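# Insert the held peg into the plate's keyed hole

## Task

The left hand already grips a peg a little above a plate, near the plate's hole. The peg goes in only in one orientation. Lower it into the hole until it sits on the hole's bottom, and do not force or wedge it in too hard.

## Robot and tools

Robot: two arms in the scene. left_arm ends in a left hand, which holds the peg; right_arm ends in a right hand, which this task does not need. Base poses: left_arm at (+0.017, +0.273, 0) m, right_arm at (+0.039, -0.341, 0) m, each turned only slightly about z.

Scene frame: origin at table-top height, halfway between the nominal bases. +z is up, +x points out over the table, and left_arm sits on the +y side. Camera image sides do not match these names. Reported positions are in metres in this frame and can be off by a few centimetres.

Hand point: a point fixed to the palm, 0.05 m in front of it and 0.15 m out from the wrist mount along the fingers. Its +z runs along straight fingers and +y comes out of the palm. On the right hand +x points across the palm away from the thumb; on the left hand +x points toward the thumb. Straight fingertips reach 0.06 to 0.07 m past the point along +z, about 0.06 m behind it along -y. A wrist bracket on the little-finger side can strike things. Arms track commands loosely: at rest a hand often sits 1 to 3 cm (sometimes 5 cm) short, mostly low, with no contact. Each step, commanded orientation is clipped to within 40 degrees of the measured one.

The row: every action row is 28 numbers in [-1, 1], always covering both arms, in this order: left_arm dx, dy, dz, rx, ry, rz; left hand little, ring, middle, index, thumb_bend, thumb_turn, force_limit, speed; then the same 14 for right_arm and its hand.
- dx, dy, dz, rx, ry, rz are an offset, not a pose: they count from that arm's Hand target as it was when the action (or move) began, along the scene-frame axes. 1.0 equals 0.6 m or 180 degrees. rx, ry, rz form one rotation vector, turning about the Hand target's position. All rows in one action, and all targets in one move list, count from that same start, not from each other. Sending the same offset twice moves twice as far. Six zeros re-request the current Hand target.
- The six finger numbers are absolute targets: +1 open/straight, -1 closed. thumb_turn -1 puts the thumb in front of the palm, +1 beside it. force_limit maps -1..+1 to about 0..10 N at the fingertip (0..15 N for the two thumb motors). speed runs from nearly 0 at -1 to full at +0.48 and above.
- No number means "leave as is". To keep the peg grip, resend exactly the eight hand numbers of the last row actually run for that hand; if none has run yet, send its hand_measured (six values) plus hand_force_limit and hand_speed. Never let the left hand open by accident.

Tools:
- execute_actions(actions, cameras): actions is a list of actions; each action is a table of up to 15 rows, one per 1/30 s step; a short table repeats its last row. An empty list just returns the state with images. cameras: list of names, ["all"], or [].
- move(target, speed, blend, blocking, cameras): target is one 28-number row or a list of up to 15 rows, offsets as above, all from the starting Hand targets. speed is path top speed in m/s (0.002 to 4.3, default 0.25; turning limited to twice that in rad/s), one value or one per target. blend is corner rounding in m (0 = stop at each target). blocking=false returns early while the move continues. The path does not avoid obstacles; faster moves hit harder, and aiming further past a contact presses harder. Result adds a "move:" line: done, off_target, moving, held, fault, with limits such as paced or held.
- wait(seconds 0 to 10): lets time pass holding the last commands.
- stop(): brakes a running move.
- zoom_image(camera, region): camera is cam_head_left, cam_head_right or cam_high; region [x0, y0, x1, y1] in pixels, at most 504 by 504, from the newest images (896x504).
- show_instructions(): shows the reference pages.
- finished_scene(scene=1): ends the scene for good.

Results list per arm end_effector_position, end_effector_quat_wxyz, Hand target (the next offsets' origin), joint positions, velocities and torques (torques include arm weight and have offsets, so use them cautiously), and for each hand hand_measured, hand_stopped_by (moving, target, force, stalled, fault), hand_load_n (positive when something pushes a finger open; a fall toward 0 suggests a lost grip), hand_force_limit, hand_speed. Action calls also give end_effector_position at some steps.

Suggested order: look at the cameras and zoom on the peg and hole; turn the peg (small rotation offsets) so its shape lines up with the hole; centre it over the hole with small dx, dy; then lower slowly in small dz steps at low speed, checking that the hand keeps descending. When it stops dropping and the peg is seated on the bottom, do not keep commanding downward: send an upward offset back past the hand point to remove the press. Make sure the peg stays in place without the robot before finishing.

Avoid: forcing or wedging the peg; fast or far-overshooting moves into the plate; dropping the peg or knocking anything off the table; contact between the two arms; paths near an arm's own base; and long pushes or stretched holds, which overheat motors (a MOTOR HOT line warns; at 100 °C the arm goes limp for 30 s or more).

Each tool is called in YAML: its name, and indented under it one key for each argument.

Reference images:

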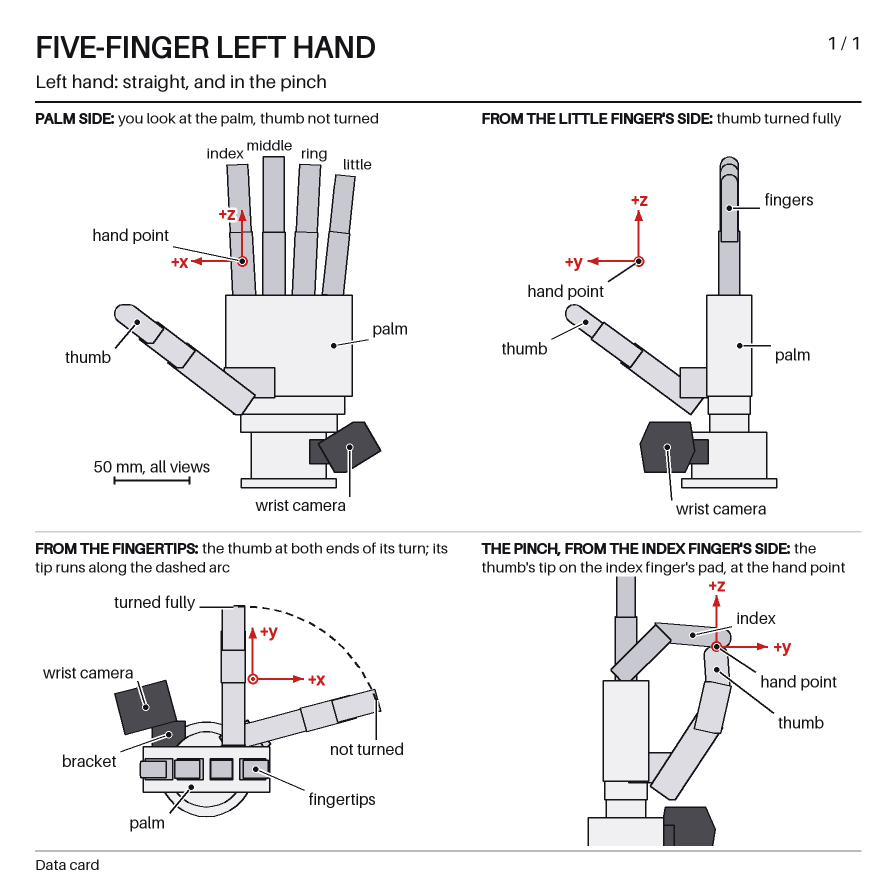

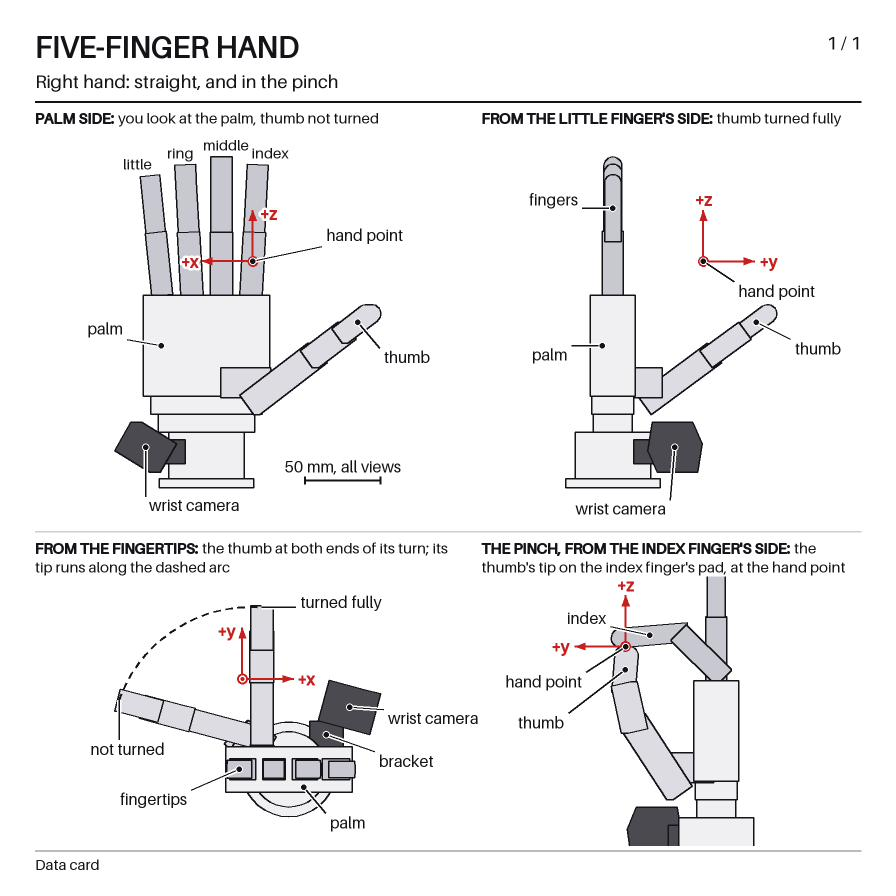

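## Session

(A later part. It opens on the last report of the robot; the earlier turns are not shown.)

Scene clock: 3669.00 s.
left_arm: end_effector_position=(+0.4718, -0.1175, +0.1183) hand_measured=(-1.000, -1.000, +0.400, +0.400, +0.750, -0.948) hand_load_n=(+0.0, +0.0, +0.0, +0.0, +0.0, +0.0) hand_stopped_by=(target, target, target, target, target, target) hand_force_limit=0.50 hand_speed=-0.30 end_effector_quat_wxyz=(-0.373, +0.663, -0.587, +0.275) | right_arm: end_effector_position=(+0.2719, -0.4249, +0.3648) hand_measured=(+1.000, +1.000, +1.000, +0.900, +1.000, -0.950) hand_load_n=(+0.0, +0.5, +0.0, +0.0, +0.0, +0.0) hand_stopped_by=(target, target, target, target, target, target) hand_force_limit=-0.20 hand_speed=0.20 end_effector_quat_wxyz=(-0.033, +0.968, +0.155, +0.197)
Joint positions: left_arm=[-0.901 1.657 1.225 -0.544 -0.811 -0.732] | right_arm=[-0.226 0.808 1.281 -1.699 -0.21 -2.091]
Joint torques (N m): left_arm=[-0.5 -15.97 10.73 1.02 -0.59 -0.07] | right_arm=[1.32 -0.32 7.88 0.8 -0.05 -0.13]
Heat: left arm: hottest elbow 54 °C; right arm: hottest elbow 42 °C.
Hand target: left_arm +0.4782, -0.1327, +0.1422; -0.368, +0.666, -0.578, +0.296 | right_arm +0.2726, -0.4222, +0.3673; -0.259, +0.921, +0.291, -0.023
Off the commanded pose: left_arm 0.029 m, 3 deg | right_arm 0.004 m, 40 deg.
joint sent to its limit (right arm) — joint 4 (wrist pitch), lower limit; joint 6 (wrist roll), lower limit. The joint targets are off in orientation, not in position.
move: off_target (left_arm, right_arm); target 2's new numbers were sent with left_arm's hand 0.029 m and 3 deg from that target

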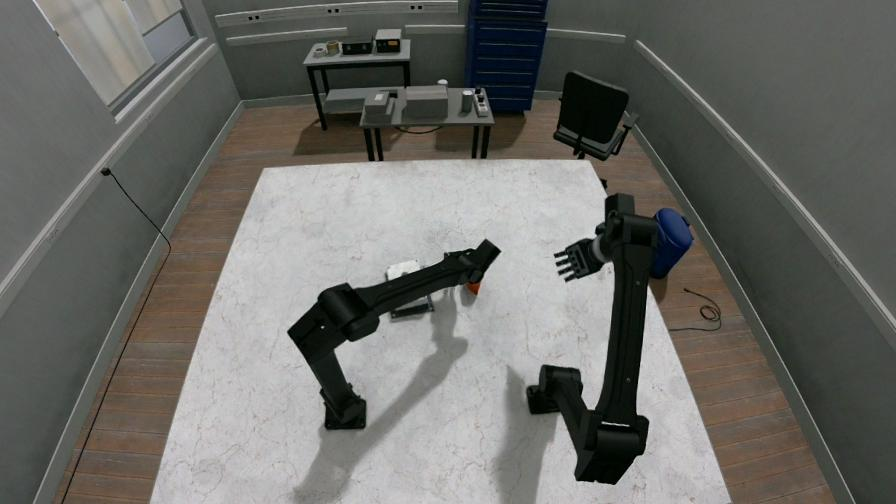

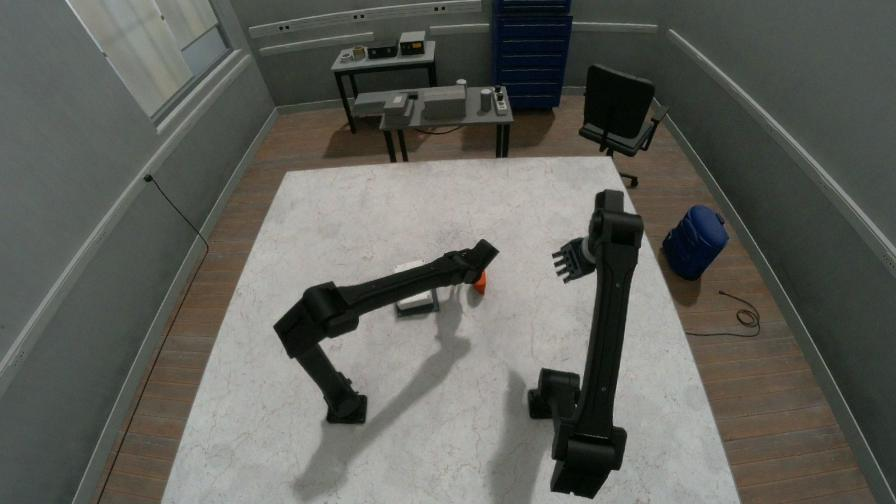

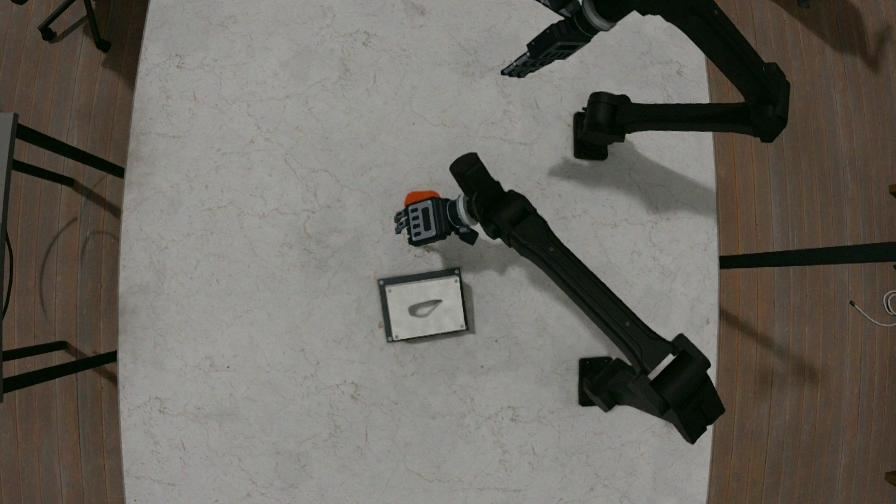

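move:
  target: [-0.15,0.15,0.2,0,0,0,-1,-1,0.4,0.4,0.75,-0.948,0.5,-0.3,0,0,0,0,0,0,1,1,1,0.9,1,-0.95,-0.2,0.2]
  speed: 0.15
  cameras: ["all"]

zoom_image:
  camera: "cam_high"
  region: [380, 170, 460, 250]

zoom_image:
  camera: "cam_head_right"
  region: [440, 240, 510, 310]

zoom_image:
  camera: "cam_head_left"
  region: [440, 240, 510, 310]

Scene clock: 3676.60 s.
left_arm: end_effector_position=(+0.3944, -0.0424, +0.2718) hand_measured=(-1.000, -1.000, +0.400, +0.400, +0.750, -0.948) hand_load_n=(+0.0, +0.0, +0.0, +0.0, +0.0, +0.0) hand_stopped_by=(target, target, target, target, target, target) hand_force_limit=0.50 hand_speed=-0.30 end_effector_quat_wxyz=(-0.370, +0.665, -0.574, +0.303) | right_arm: end_effector_position=(+0.2719, -0.4249, +0.3648) hand_measured=(+1.000, +1.000, +1.000, +0.900, +1.000, -0.950) hand_load_n=(+0.0, +0.0, +0.0, +0.0, +0.0, +0.0) hand_stopped_by=(target, target, target, target, target, target) hand_force_limit=-0.20 hand_speed=0.20 end_effector_quat_wxyz=(-0.033, +0.968, +0.155, +0.197)
Joint positions: left_arm=[-0.93 1.253 1.192 -0.874 -0.829 -0.759] | right_arm=[-0.226 0.808 1.281 -1.699 -0.21 -2.091]
Joint torques (N m): left_arm=[-0.62 -9.58 7.23 1.07 -0.57 -0.12] | right_arm=[1.38 -0.26 7.88 0.79 -0.05 -0.12]
Heat: left arm: hottest elbow 54 °C; right arm: hottest elbow 42 °C.
Hand target: left_arm +0.3883, -0.0427, +0.2622; -0.368, +0.666, -0.578, +0.296 | right_arm +0.2726, -0.4222, +0.3673; -0.259, +0.921, +0.291, -0.023
Off the commanded pose: left_arm 0.011 m, 1 deg | right_arm 0.004 m, 40 deg.
joint sent to its limit (right arm) — joint 4 (wrist pitch), lower limit; joint 6 (wrist roll), lower limit. The joint targets are off in orientation, not in position.
move: off_target (left_arm, right_arm)

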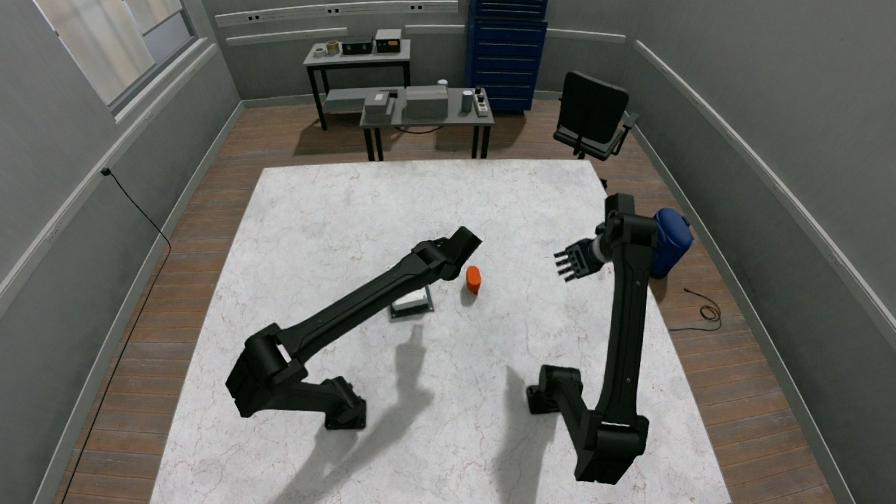

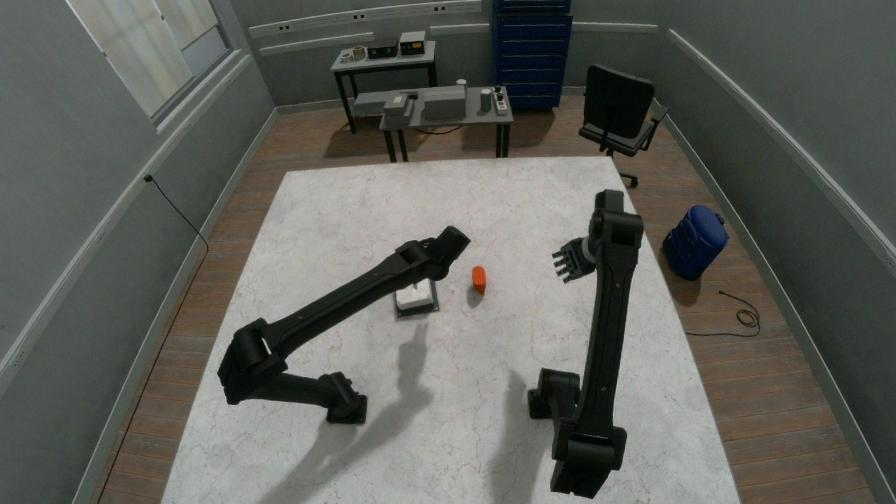

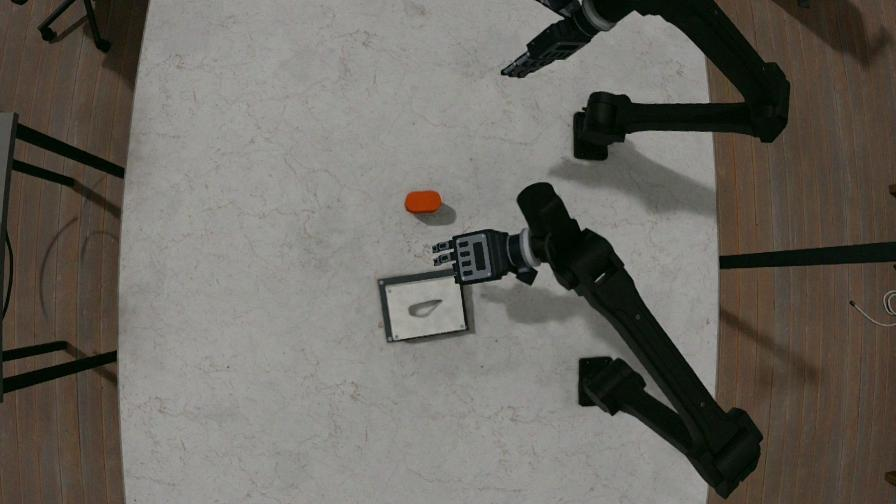

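Scaled by 6.300 from the camera's 896x504 image, which has a finer 1280x720 frame.

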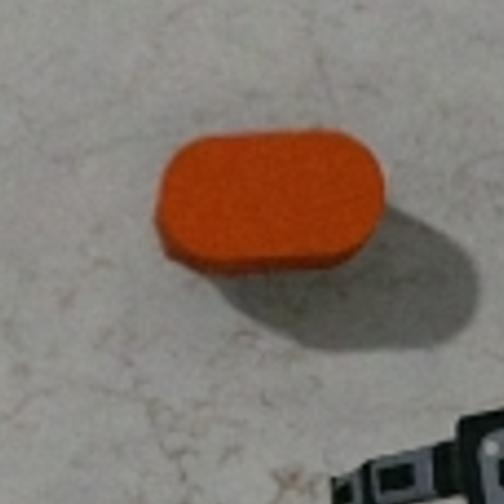

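Scaled by 7.200 from the camera's 896x504 image, which has a finer 1280x720 frame.

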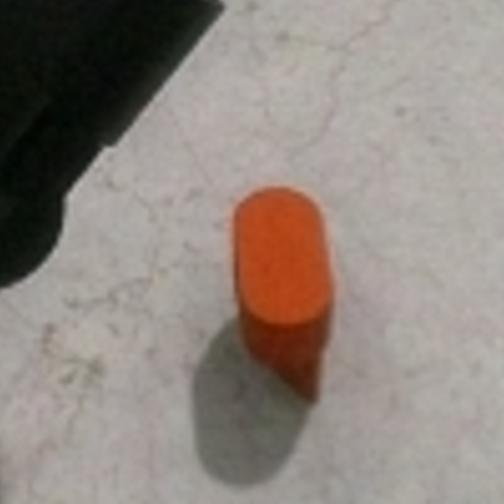

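Scaled by 7.200 from the camera's 896x504 image, which has a finer 1280x720 frame.

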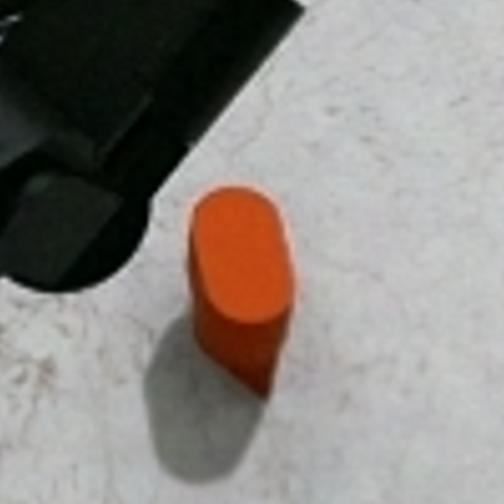

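zoom_image:
  camera: "cam_high"
  region: [398, 184, 448, 220]

zoom_image:
  camera: "cam_head_right"
  region: [465, 260, 495, 300]

zoom_image:
  camera: "cam_head_left"
  region: [460, 260, 490, 300]

Scaled by 10.080 from the camera's 896x504 image, which has a finer 1280x720 frame.

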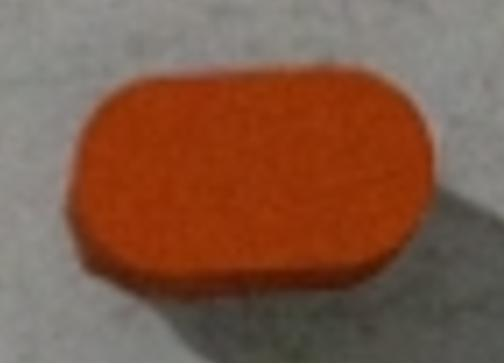

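Scaled by 12.600 from the camera's 896x504 image, which has a finer 1280x720 frame.

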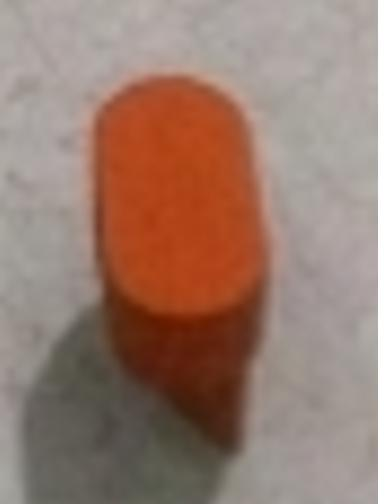

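Scaled by 12.600 from the camera's 896x504 image, which has a finer 1280x720 frame.

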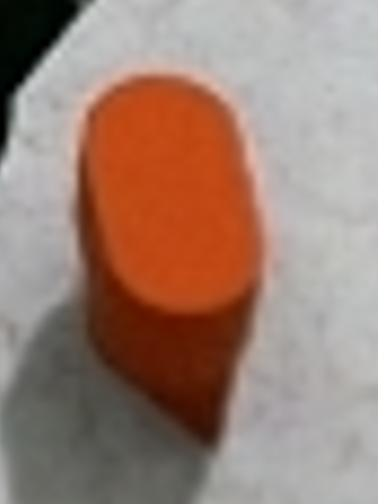

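move:
  target:
    - [-0.05,0.2,0.15,0,0,0,-1,-1,0.75,0.75,0.9,-0.948,1.0,-0.7,0,0,0,0,0,0,1,1,1,0.9,1,-0.95,-0.2,0.2]
    - [-0.23,0.716,0.283,0,0,0,-1,-1,0.75,0.75,0.9,-0.948,1.0,-0.7,0,0,0,0,0,0,1,1,1,0.9,1,-0.95,-0.2,0.2]
  speed: 0.25
  blend: 0.03
  cameras: []

move:
  target: [0,0,0,0,0,0,-1,-1,0.75,0.75,0.9,-0.948,1.0,-0.7,0.2957,0.5620,-0.0205,0.1304,0.0749,-0.1267,-1,-1,0.32,0.32,0.56,-0.95,-0.2,0.2]
  speed: 0.25
  cameras: ["all"]

Scene clock: 3726.93 s.
left_arm: end_effector_position=(+0.2516, +0.3836, +0.4113) hand_measured=(-1.000, -1.000, +0.750, +0.750, +0.900, -0.948) hand_load_n=(+0.0, +0.0, +0.0, +0.0, -0.5, +0.0) hand_stopped_by=(target, target, target, target, target, target) hand_force_limit=1.00 hand_speed=-0.70 end_effector_quat_wxyz=(-0.349, +0.676, -0.575, +0.300) | right_arm: end_effector_position=(+0.2719, -0.4249, +0.3648) hand_measured=(+1.000, +1.000, +1.000, +0.900, +1.000, -0.950) hand_load_n=(+0.0, +0.0, +0.0, +0.0, +0.0, +0.0) hand_stopped_by=(target, target, target, target, target, target) hand_force_limit=-0.20 hand_speed=0.20 end_effector_quat_wxyz=(-0.033, +0.968, +0.155, +0.197)
Joint positions: left_arm=[0.826 0.709 1.241 -1.276 0.554 0.446] | right_arm=[-0.226 0.808 1.281 -1.699 -0.21 -2.091]
Joint torques (N m): left_arm=[0.91 -0.62 11.51 1.4 0.39 0.13] | right_arm=[1.44 -0.32 7.9 0.8 -0.05 -0.13]
Heat: left arm: hottest elbow 52 °C; right arm: hottest elbow 42 °C.
Hand target: left_arm +0.2502, +0.3869, +0.4319; -0.368, +0.666, -0.578, +0.296 | right_arm +0.2726, -0.4222, +0.3673; -0.259, +0.921, +0.291, -0.023
Off the commanded pose: left_arm 0.021 m, 3 deg | right_arm 0.004 m, 40 deg.
joint sent to its limit (right arm) — joint 4 (wrist pitch), lower limit; joint 6 (wrist roll), lower limit. The joint targets are off in orientation, not in position.
move: off_target (left_arm, right_arm)
No camera images: "cameras" was empty.

Scene clock: 3729.97 s.
left_arm: end_effector_position=(+0.2515, +0.3836, +0.4113) hand_measured=(-1.000, -1.000, +0.750, +0.750, +0.900, -0.948) hand_load_n=(-0.5, +0.0, +0.0, +0.0, +0.0, +0.0) hand_stopped_by=(target, target, target, target, target, target) hand_force_limit=1.00 hand_speed=-0.70 end_effector_quat_wxyz=(-0.349, +0.676, -0.575, +0.300) | right_arm: end_effector_position=(+0.4402, -0.0949, +0.3374) hand_measured=(-1.000, -1.000, +0.320, +0.320, +0.560, -0.950) hand_load_n=(+0.5, +0.5, +0.0, +0.0, +0.0, +0.0) hand_stopped_by=(target, target, target, target, target, target) hand_force_limit=-0.20 hand_speed=0.20 end_effector_quat_wxyz=(-0.465, +0.883, +0.058, -0.038)
Joint positions: left_arm=[0.827 0.709 1.241 -1.276 0.554 0.447] | right_arm=[0.286 1.539 1.691 -1.541 -0.959 -1.335]
Joint torques (N m): left_arm=[0.91 -0.56 11.52 1.39 0.39 0.14] | right_arm=[1.2 -10.99 11.62 1.16 -0.72 0.08]
Heat: left arm: hottest elbow 53 °C; right arm: hottest elbow 43 °C.
Hand target: left_arm +0.2503, +0.3869, +0.4319; -0.368, +0.666, -0.578, +0.296 | right_arm +0.4499, -0.0850, +0.3549; -0.471, +0.879, +0.072, -0.019
Off the commanded pose: left_arm 0.021 m, 3 deg | right_arm 0.022 m, 3 deg.
move: off_target (left_arm, right_arm)

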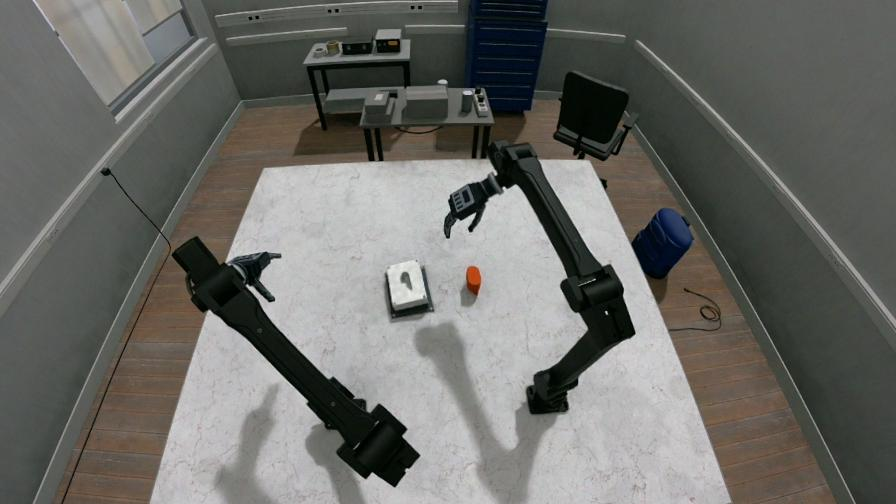

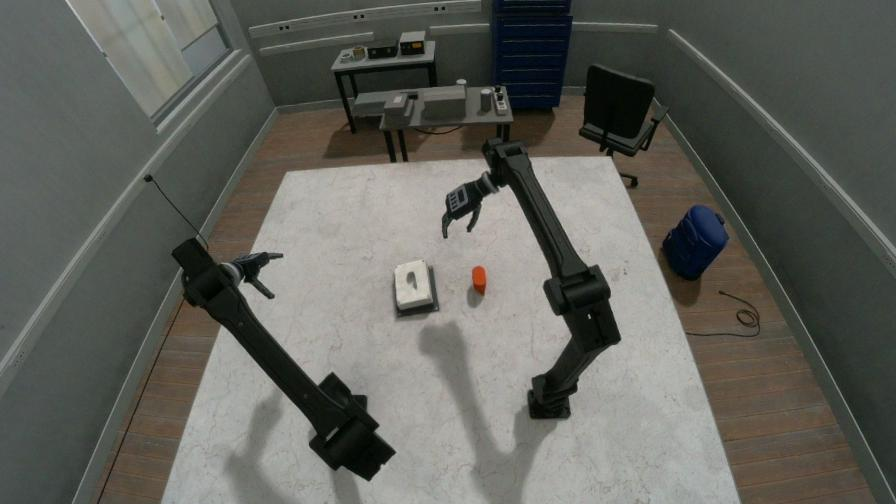

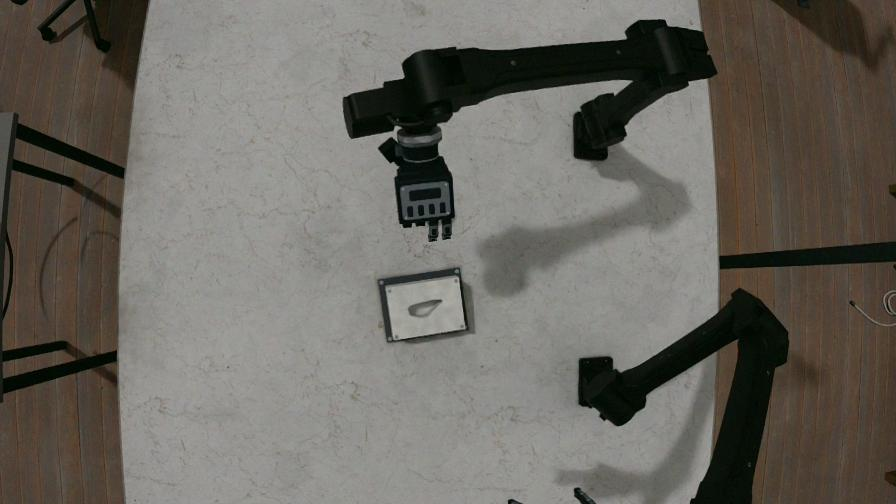

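move:
  target: [0,0,0,0,0,0,-1,-1,0.75,0.75,0.9,-0.948,1.0,-0.7,0.0085,-0.122,-0.275,0,0,-0.028,-1,-1,0.32,0.32,0.7,-0.95,-0.2,0.2]
  speed: 0.12
  cameras: ["all"]

zoom_image:
  camera: "cam_high"
  region: [370, 150, 480, 250]

zoom_image:
  camera: "cam_head_left"
  region: [440, 210, 520, 310]

Scene clock: 3739.43 s.
left_arm: end_effector_position=(+0.2515, +0.3836, +0.4113) hand_measured=(-1.000, -1.000, +0.750, +0.750, +0.900, -0.948) hand_load_n=(+0.0, +0.0, +0.0, +0.0, +0.0, +0.0) hand_stopped_by=(target, target, target, target, target, target) hand_force_limit=1.00 hand_speed=-0.70 end_effector_quat_wxyz=(-0.349, +0.676, -0.575, +0.300) | right_arm: end_effector_position=(+0.4490, -0.1537, +0.1817) hand_measured=(-1.000, -1.000, +0.320, +0.320, +0.700, -0.950) hand_load_n=(+0.0, +0.0, +0.0, +0.0, +0.0, +0.0) hand_stopped_by=(target, target, target, target, target, target) hand_force_limit=-0.20 hand_speed=0.20 end_effector_quat_wxyz=(-0.468, +0.883, +0.026, -0.018)
Joint positions: left_arm=[0.827 0.709 1.241 -1.276 0.554 0.447] | right_arm=[0.154 1.538 1.281 -1.208 -0.97 -1.434]
Joint torques (N m): left_arm=[0.91 -0.62 11.51 1.37 0.39 0.14] | right_arm=[-0.85 -12.69 7.92 0.95 -0.76 -0.1]
Heat: left arm: hottest elbow 55 °C; right arm: hottest elbow 44 °C.
Hand target: left_arm +0.2503, +0.3869, +0.4319; -0.368, +0.666, -0.578, +0.296 | right_arm +0.4551, -0.1583, +0.1899; -0.471, +0.881, +0.033, +0.002
Off the commanded pose: left_arm 0.021 m, 3 deg | right_arm 0.011 m, 2 deg.
move: off_target (left_arm, right_arm)

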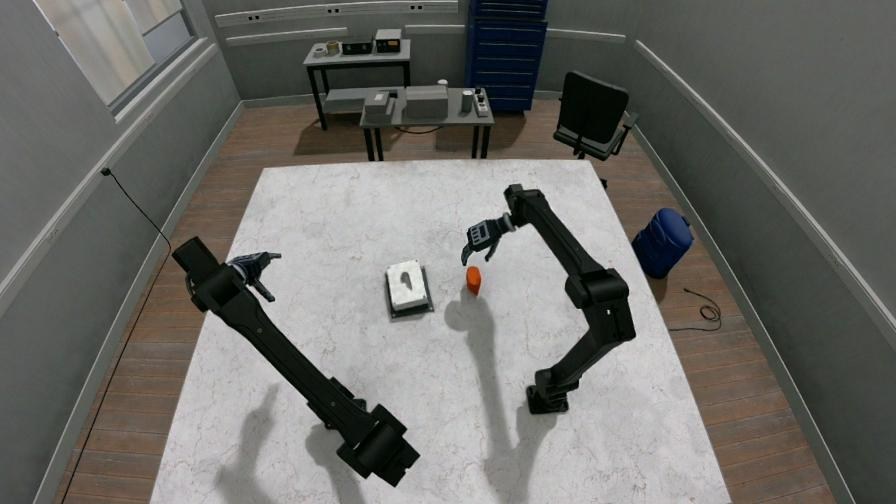

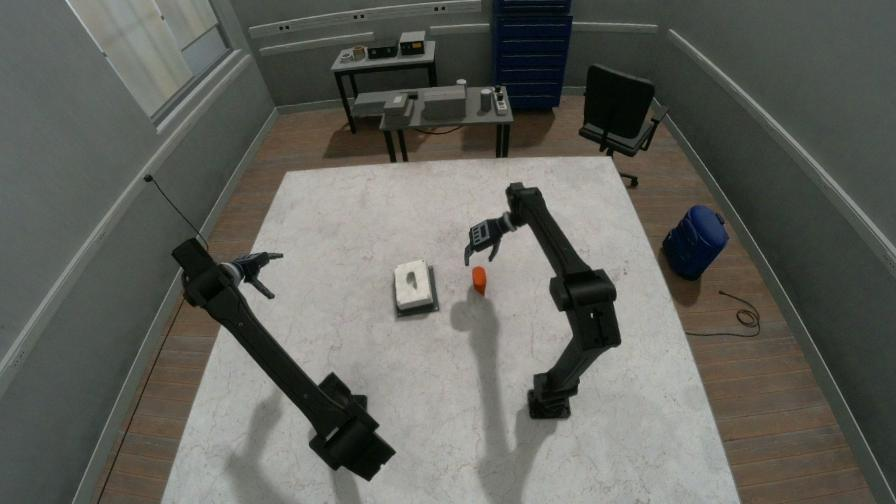

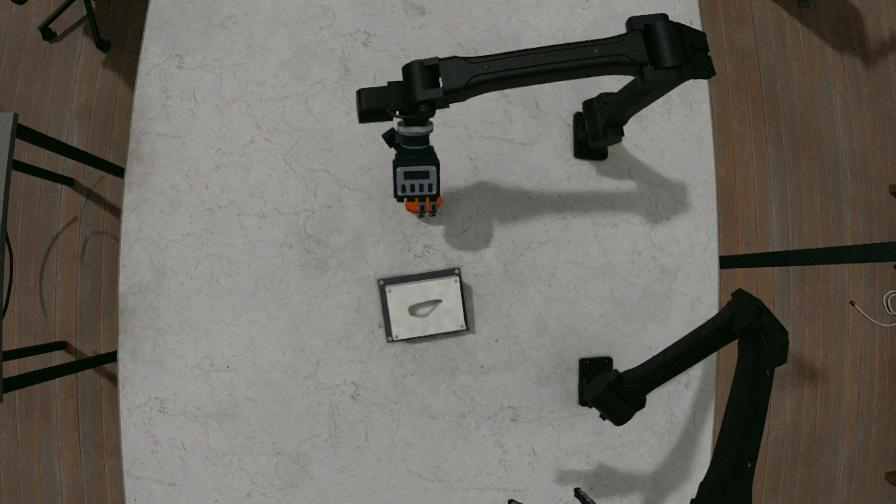

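Scaled by 4.582 from the camera's 896x504 image, which has a finer 1280x720 frame.

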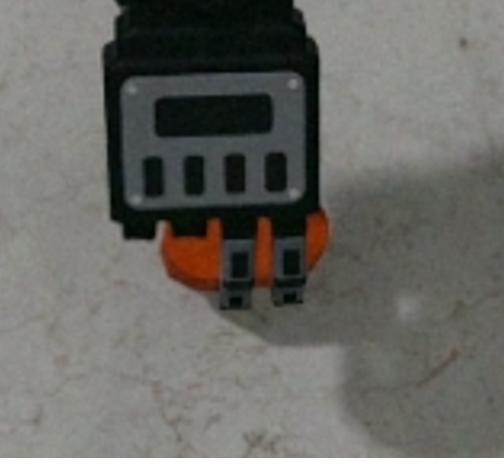

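Scaled by 5.040 from the camera's 896x504 image, which has a finer 1280x720 frame.

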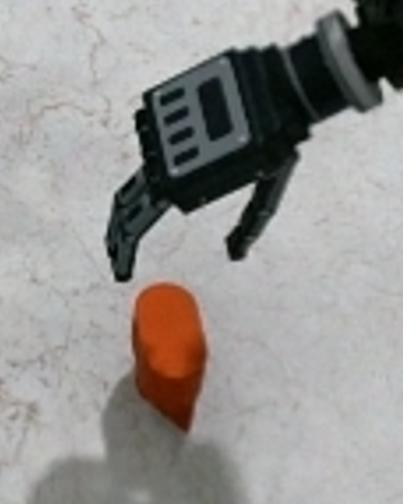

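move:
  target: [0,0,0,0,0,0,-1,-1,0.75,0.75,0.9,-0.948,1.0,-0.7,-0.004,0.032,-0.09,0,0,0,-1,-1,0.40,0.40,0.7,-0.95,-0.2,0.2]
  speed: 0.1
  cameras: ["all"]

zoom_image:
  camera: "cam_high"
  region: [370, 150, 480, 250]

zoom_image:
  camera: "cam_head_left"
  region: [440, 220, 510, 310]

Scene clock: 3751.90 s.
left_arm: end_effector_position=(+0.2515, +0.3836, +0.4113) hand_measured=(-1.000, -1.000, +0.750, +0.750, +0.900, -0.948) hand_load_n=(+0.0, +0.0, +0.0, +0.0, +0.0, +0.0) hand_stopped_by=(target, target, target, target, target, target) hand_force_limit=1.00 hand_speed=-0.70 end_effector_quat_wxyz=(-0.349, +0.676, -0.575, +0.300) | right_arm: end_effector_position=(+0.4516, -0.1455, +0.1409) hand_measured=(-1.000, -1.000, +0.400, +0.400, +0.700, -0.950) hand_load_n=(+0.0, +0.0, +0.0, +0.0, +0.0, +0.0) hand_stopped_by=(target, target, target, target, target, target) hand_force_limit=-0.20 hand_speed=0.20 end_effector_quat_wxyz=(-0.472, +0.881, +0.032, +0.007)
Joint positions: left_arm=[0.827 0.709 1.241 -1.276 0.554 0.447] | right_arm=[0.169 1.54 1.169 -1.002 -0.97 -1.383]
Joint torques (N m): left_arm=[0.91 -0.62 11.52 1.39 0.39 0.14] | right_arm=[1.2 -9.93 7.79 1.22 -0.53 0.1]
Heat: left arm: hottest elbow 57 °C; right arm: hottest elbow 43 °C.
Hand target: left_arm +0.2503, +0.3869, +0.4319; -0.368, +0.666, -0.578, +0.296 | right_arm +0.4527, -0.1390, +0.1359; -0.471, +0.881, +0.033, +0.002
Off the commanded pose: left_arm 0.021 m, 3 deg | right_arm 0.008 m, 1 deg.
move: off_target (left_arm)

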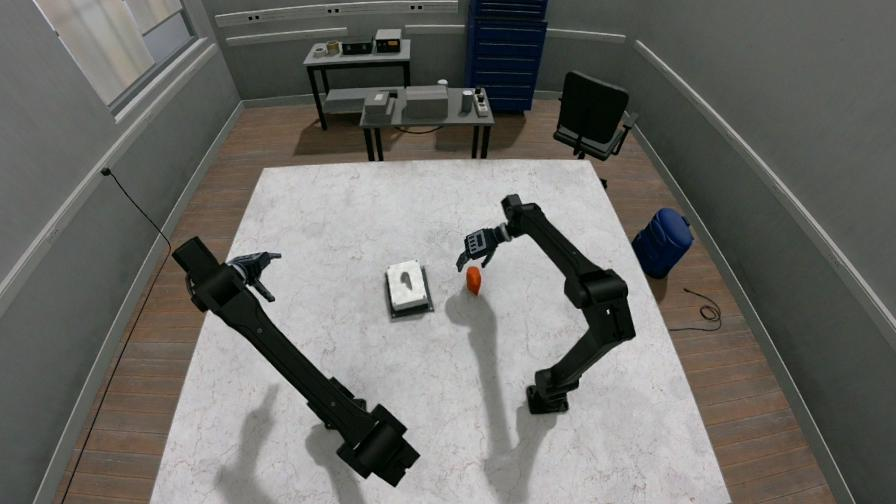

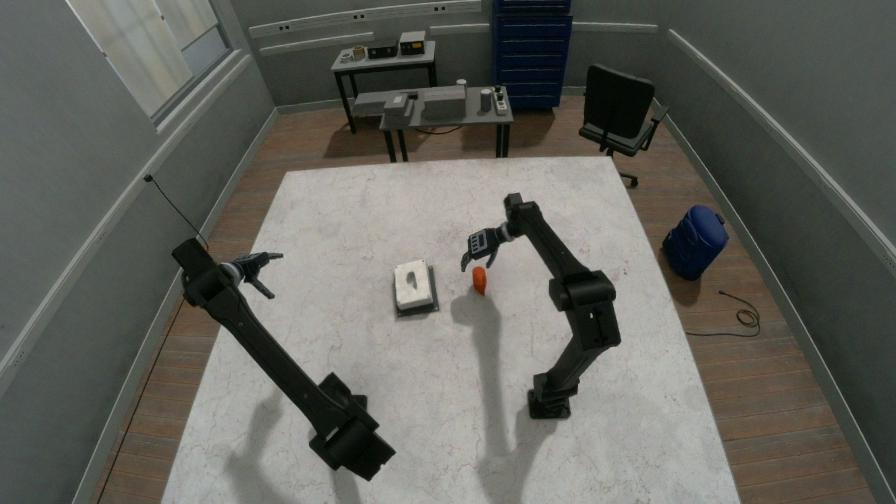

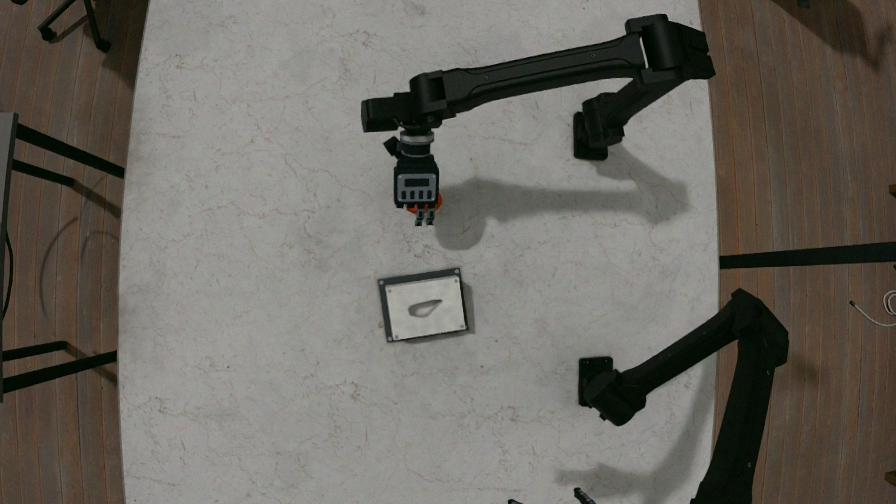

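Scaled by 4.582 from the camera's 896x504 image, which has a finer 1280x720 frame.

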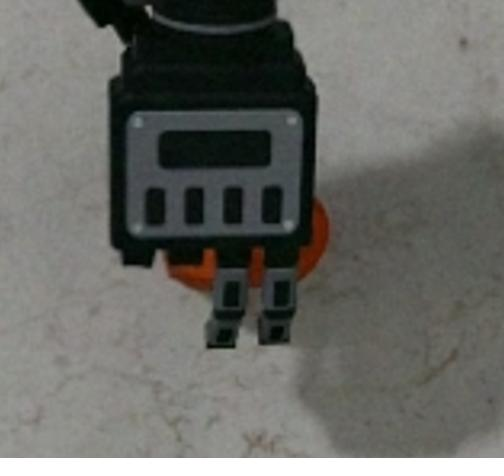

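Scaled by 5.600 from the camera's 896x504 image, which has a finer 1280x720 frame.

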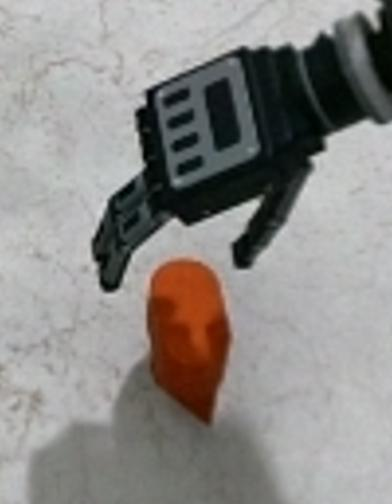

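move:
  target: [0,0,0,0,0,0,-1,-1,0.75,0.75,0.9,-0.948,1.0,-0.7,-0.004,-0.002,-0.116,0,0,0,-1,-1,0.40,0.40,0.7,-0.95,-0.2,0.2]
  speed: 0.1
  cameras: ["all"]

zoom_image:
  camera: "cam_high"
  region: [370, 150, 480, 250]

zoom_image:
  camera: "cam_head_left"
  region: [440, 220, 510, 310]

Scene clock: 3763.30 s.
left_arm: end_effector_position=(+0.2515, +0.3836, +0.4113) hand_measured=(-1.000, -1.000, +0.750, +0.750, +0.900, -0.948) hand_load_n=(+0.0, +0.0, +0.0, +0.0, +0.0, +0.0) hand_stopped_by=(target, target, target, target, target, target) hand_force_limit=1.00 hand_speed=-0.70 end_effector_quat_wxyz=(-0.349, +0.676, -0.575, +0.300) | right_arm: end_effector_position=(+0.4489, -0.1460, +0.0700) hand_measured=(-1.000, -1.000, +0.400, +0.400, +0.700, -0.950) hand_load_n=(+0.0, +0.0, +0.0, +0.0, +0.0, +0.0) hand_stopped_by=(target, target, target, target, target, target) hand_force_limit=-0.20 hand_speed=0.20 end_effector_quat_wxyz=(-0.472, +0.881, +0.030, +0.004)
Joint positions: left_arm=[0.827 0.709 1.241 -1.276 0.554 0.447] | right_arm=[0.169 1.623 1.061 -0.817 -0.97 -1.383]
Joint torques (N m): left_arm=[0.91 -0.62 11.51 1.39 0.39 0.14] | right_arm=[1.08 -10.52 7.25 1.07 -0.55 0.06]
Heat: left arm: hottest elbow 59 °C; right arm: hottest elbow 43 °C.
Hand target: left_arm +0.2503, +0.3869, +0.4319; -0.368, +0.666, -0.578, +0.296 | right_arm +0.4503, -0.1403, +0.0663; -0.471, +0.882, +0.033, +0.002
Off the commanded pose: left_arm 0.021 m, 3 deg | right_arm 0.007 m, 0 deg.
move: off_target (left_arm)

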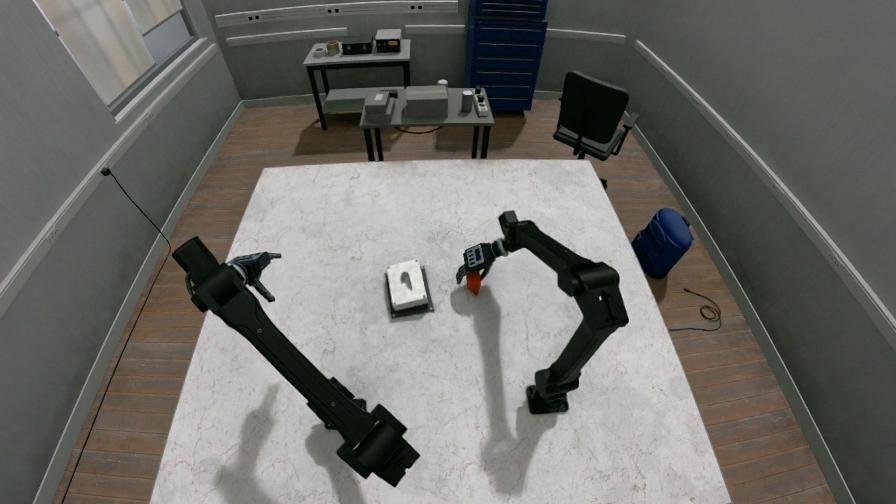

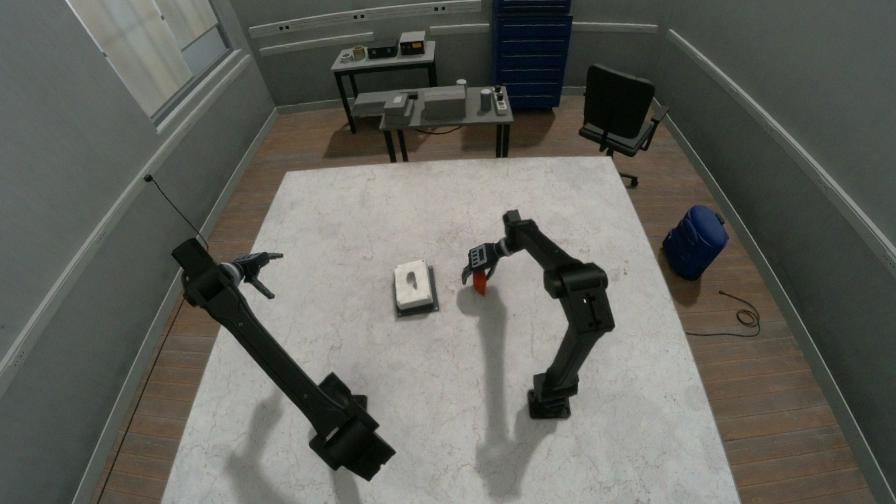

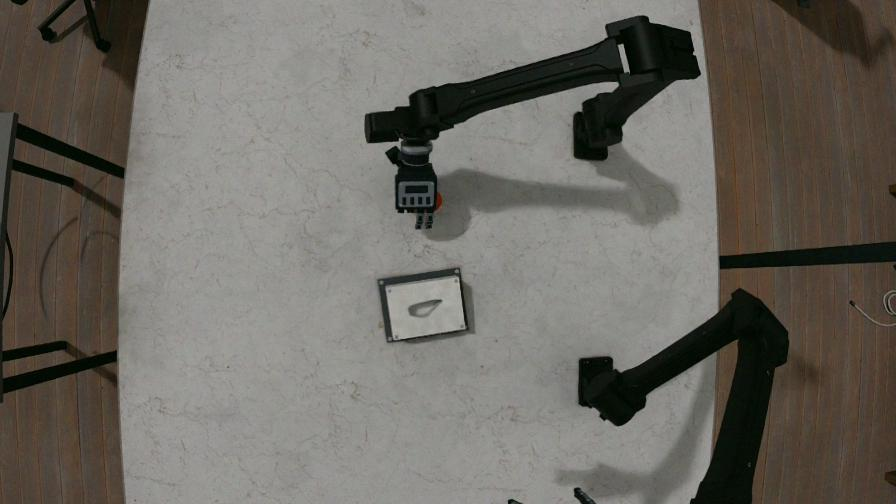

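Scaled by 4.582 from the camera's 896x504 image, which has a finer 1280x720 frame.

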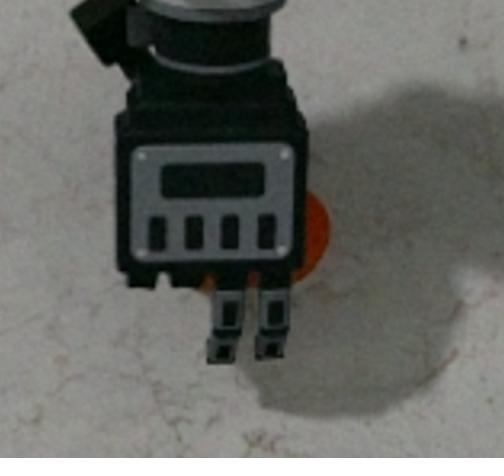

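Scaled by 5.600 from the camera's 896x504 image, which has a finer 1280x720 frame.

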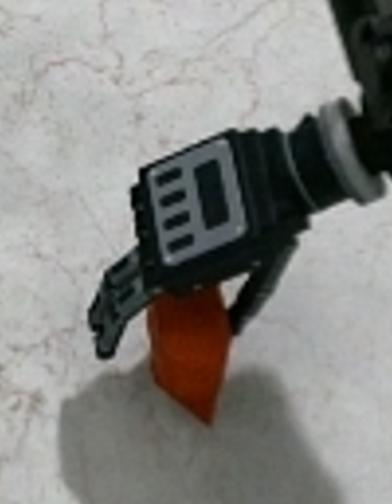

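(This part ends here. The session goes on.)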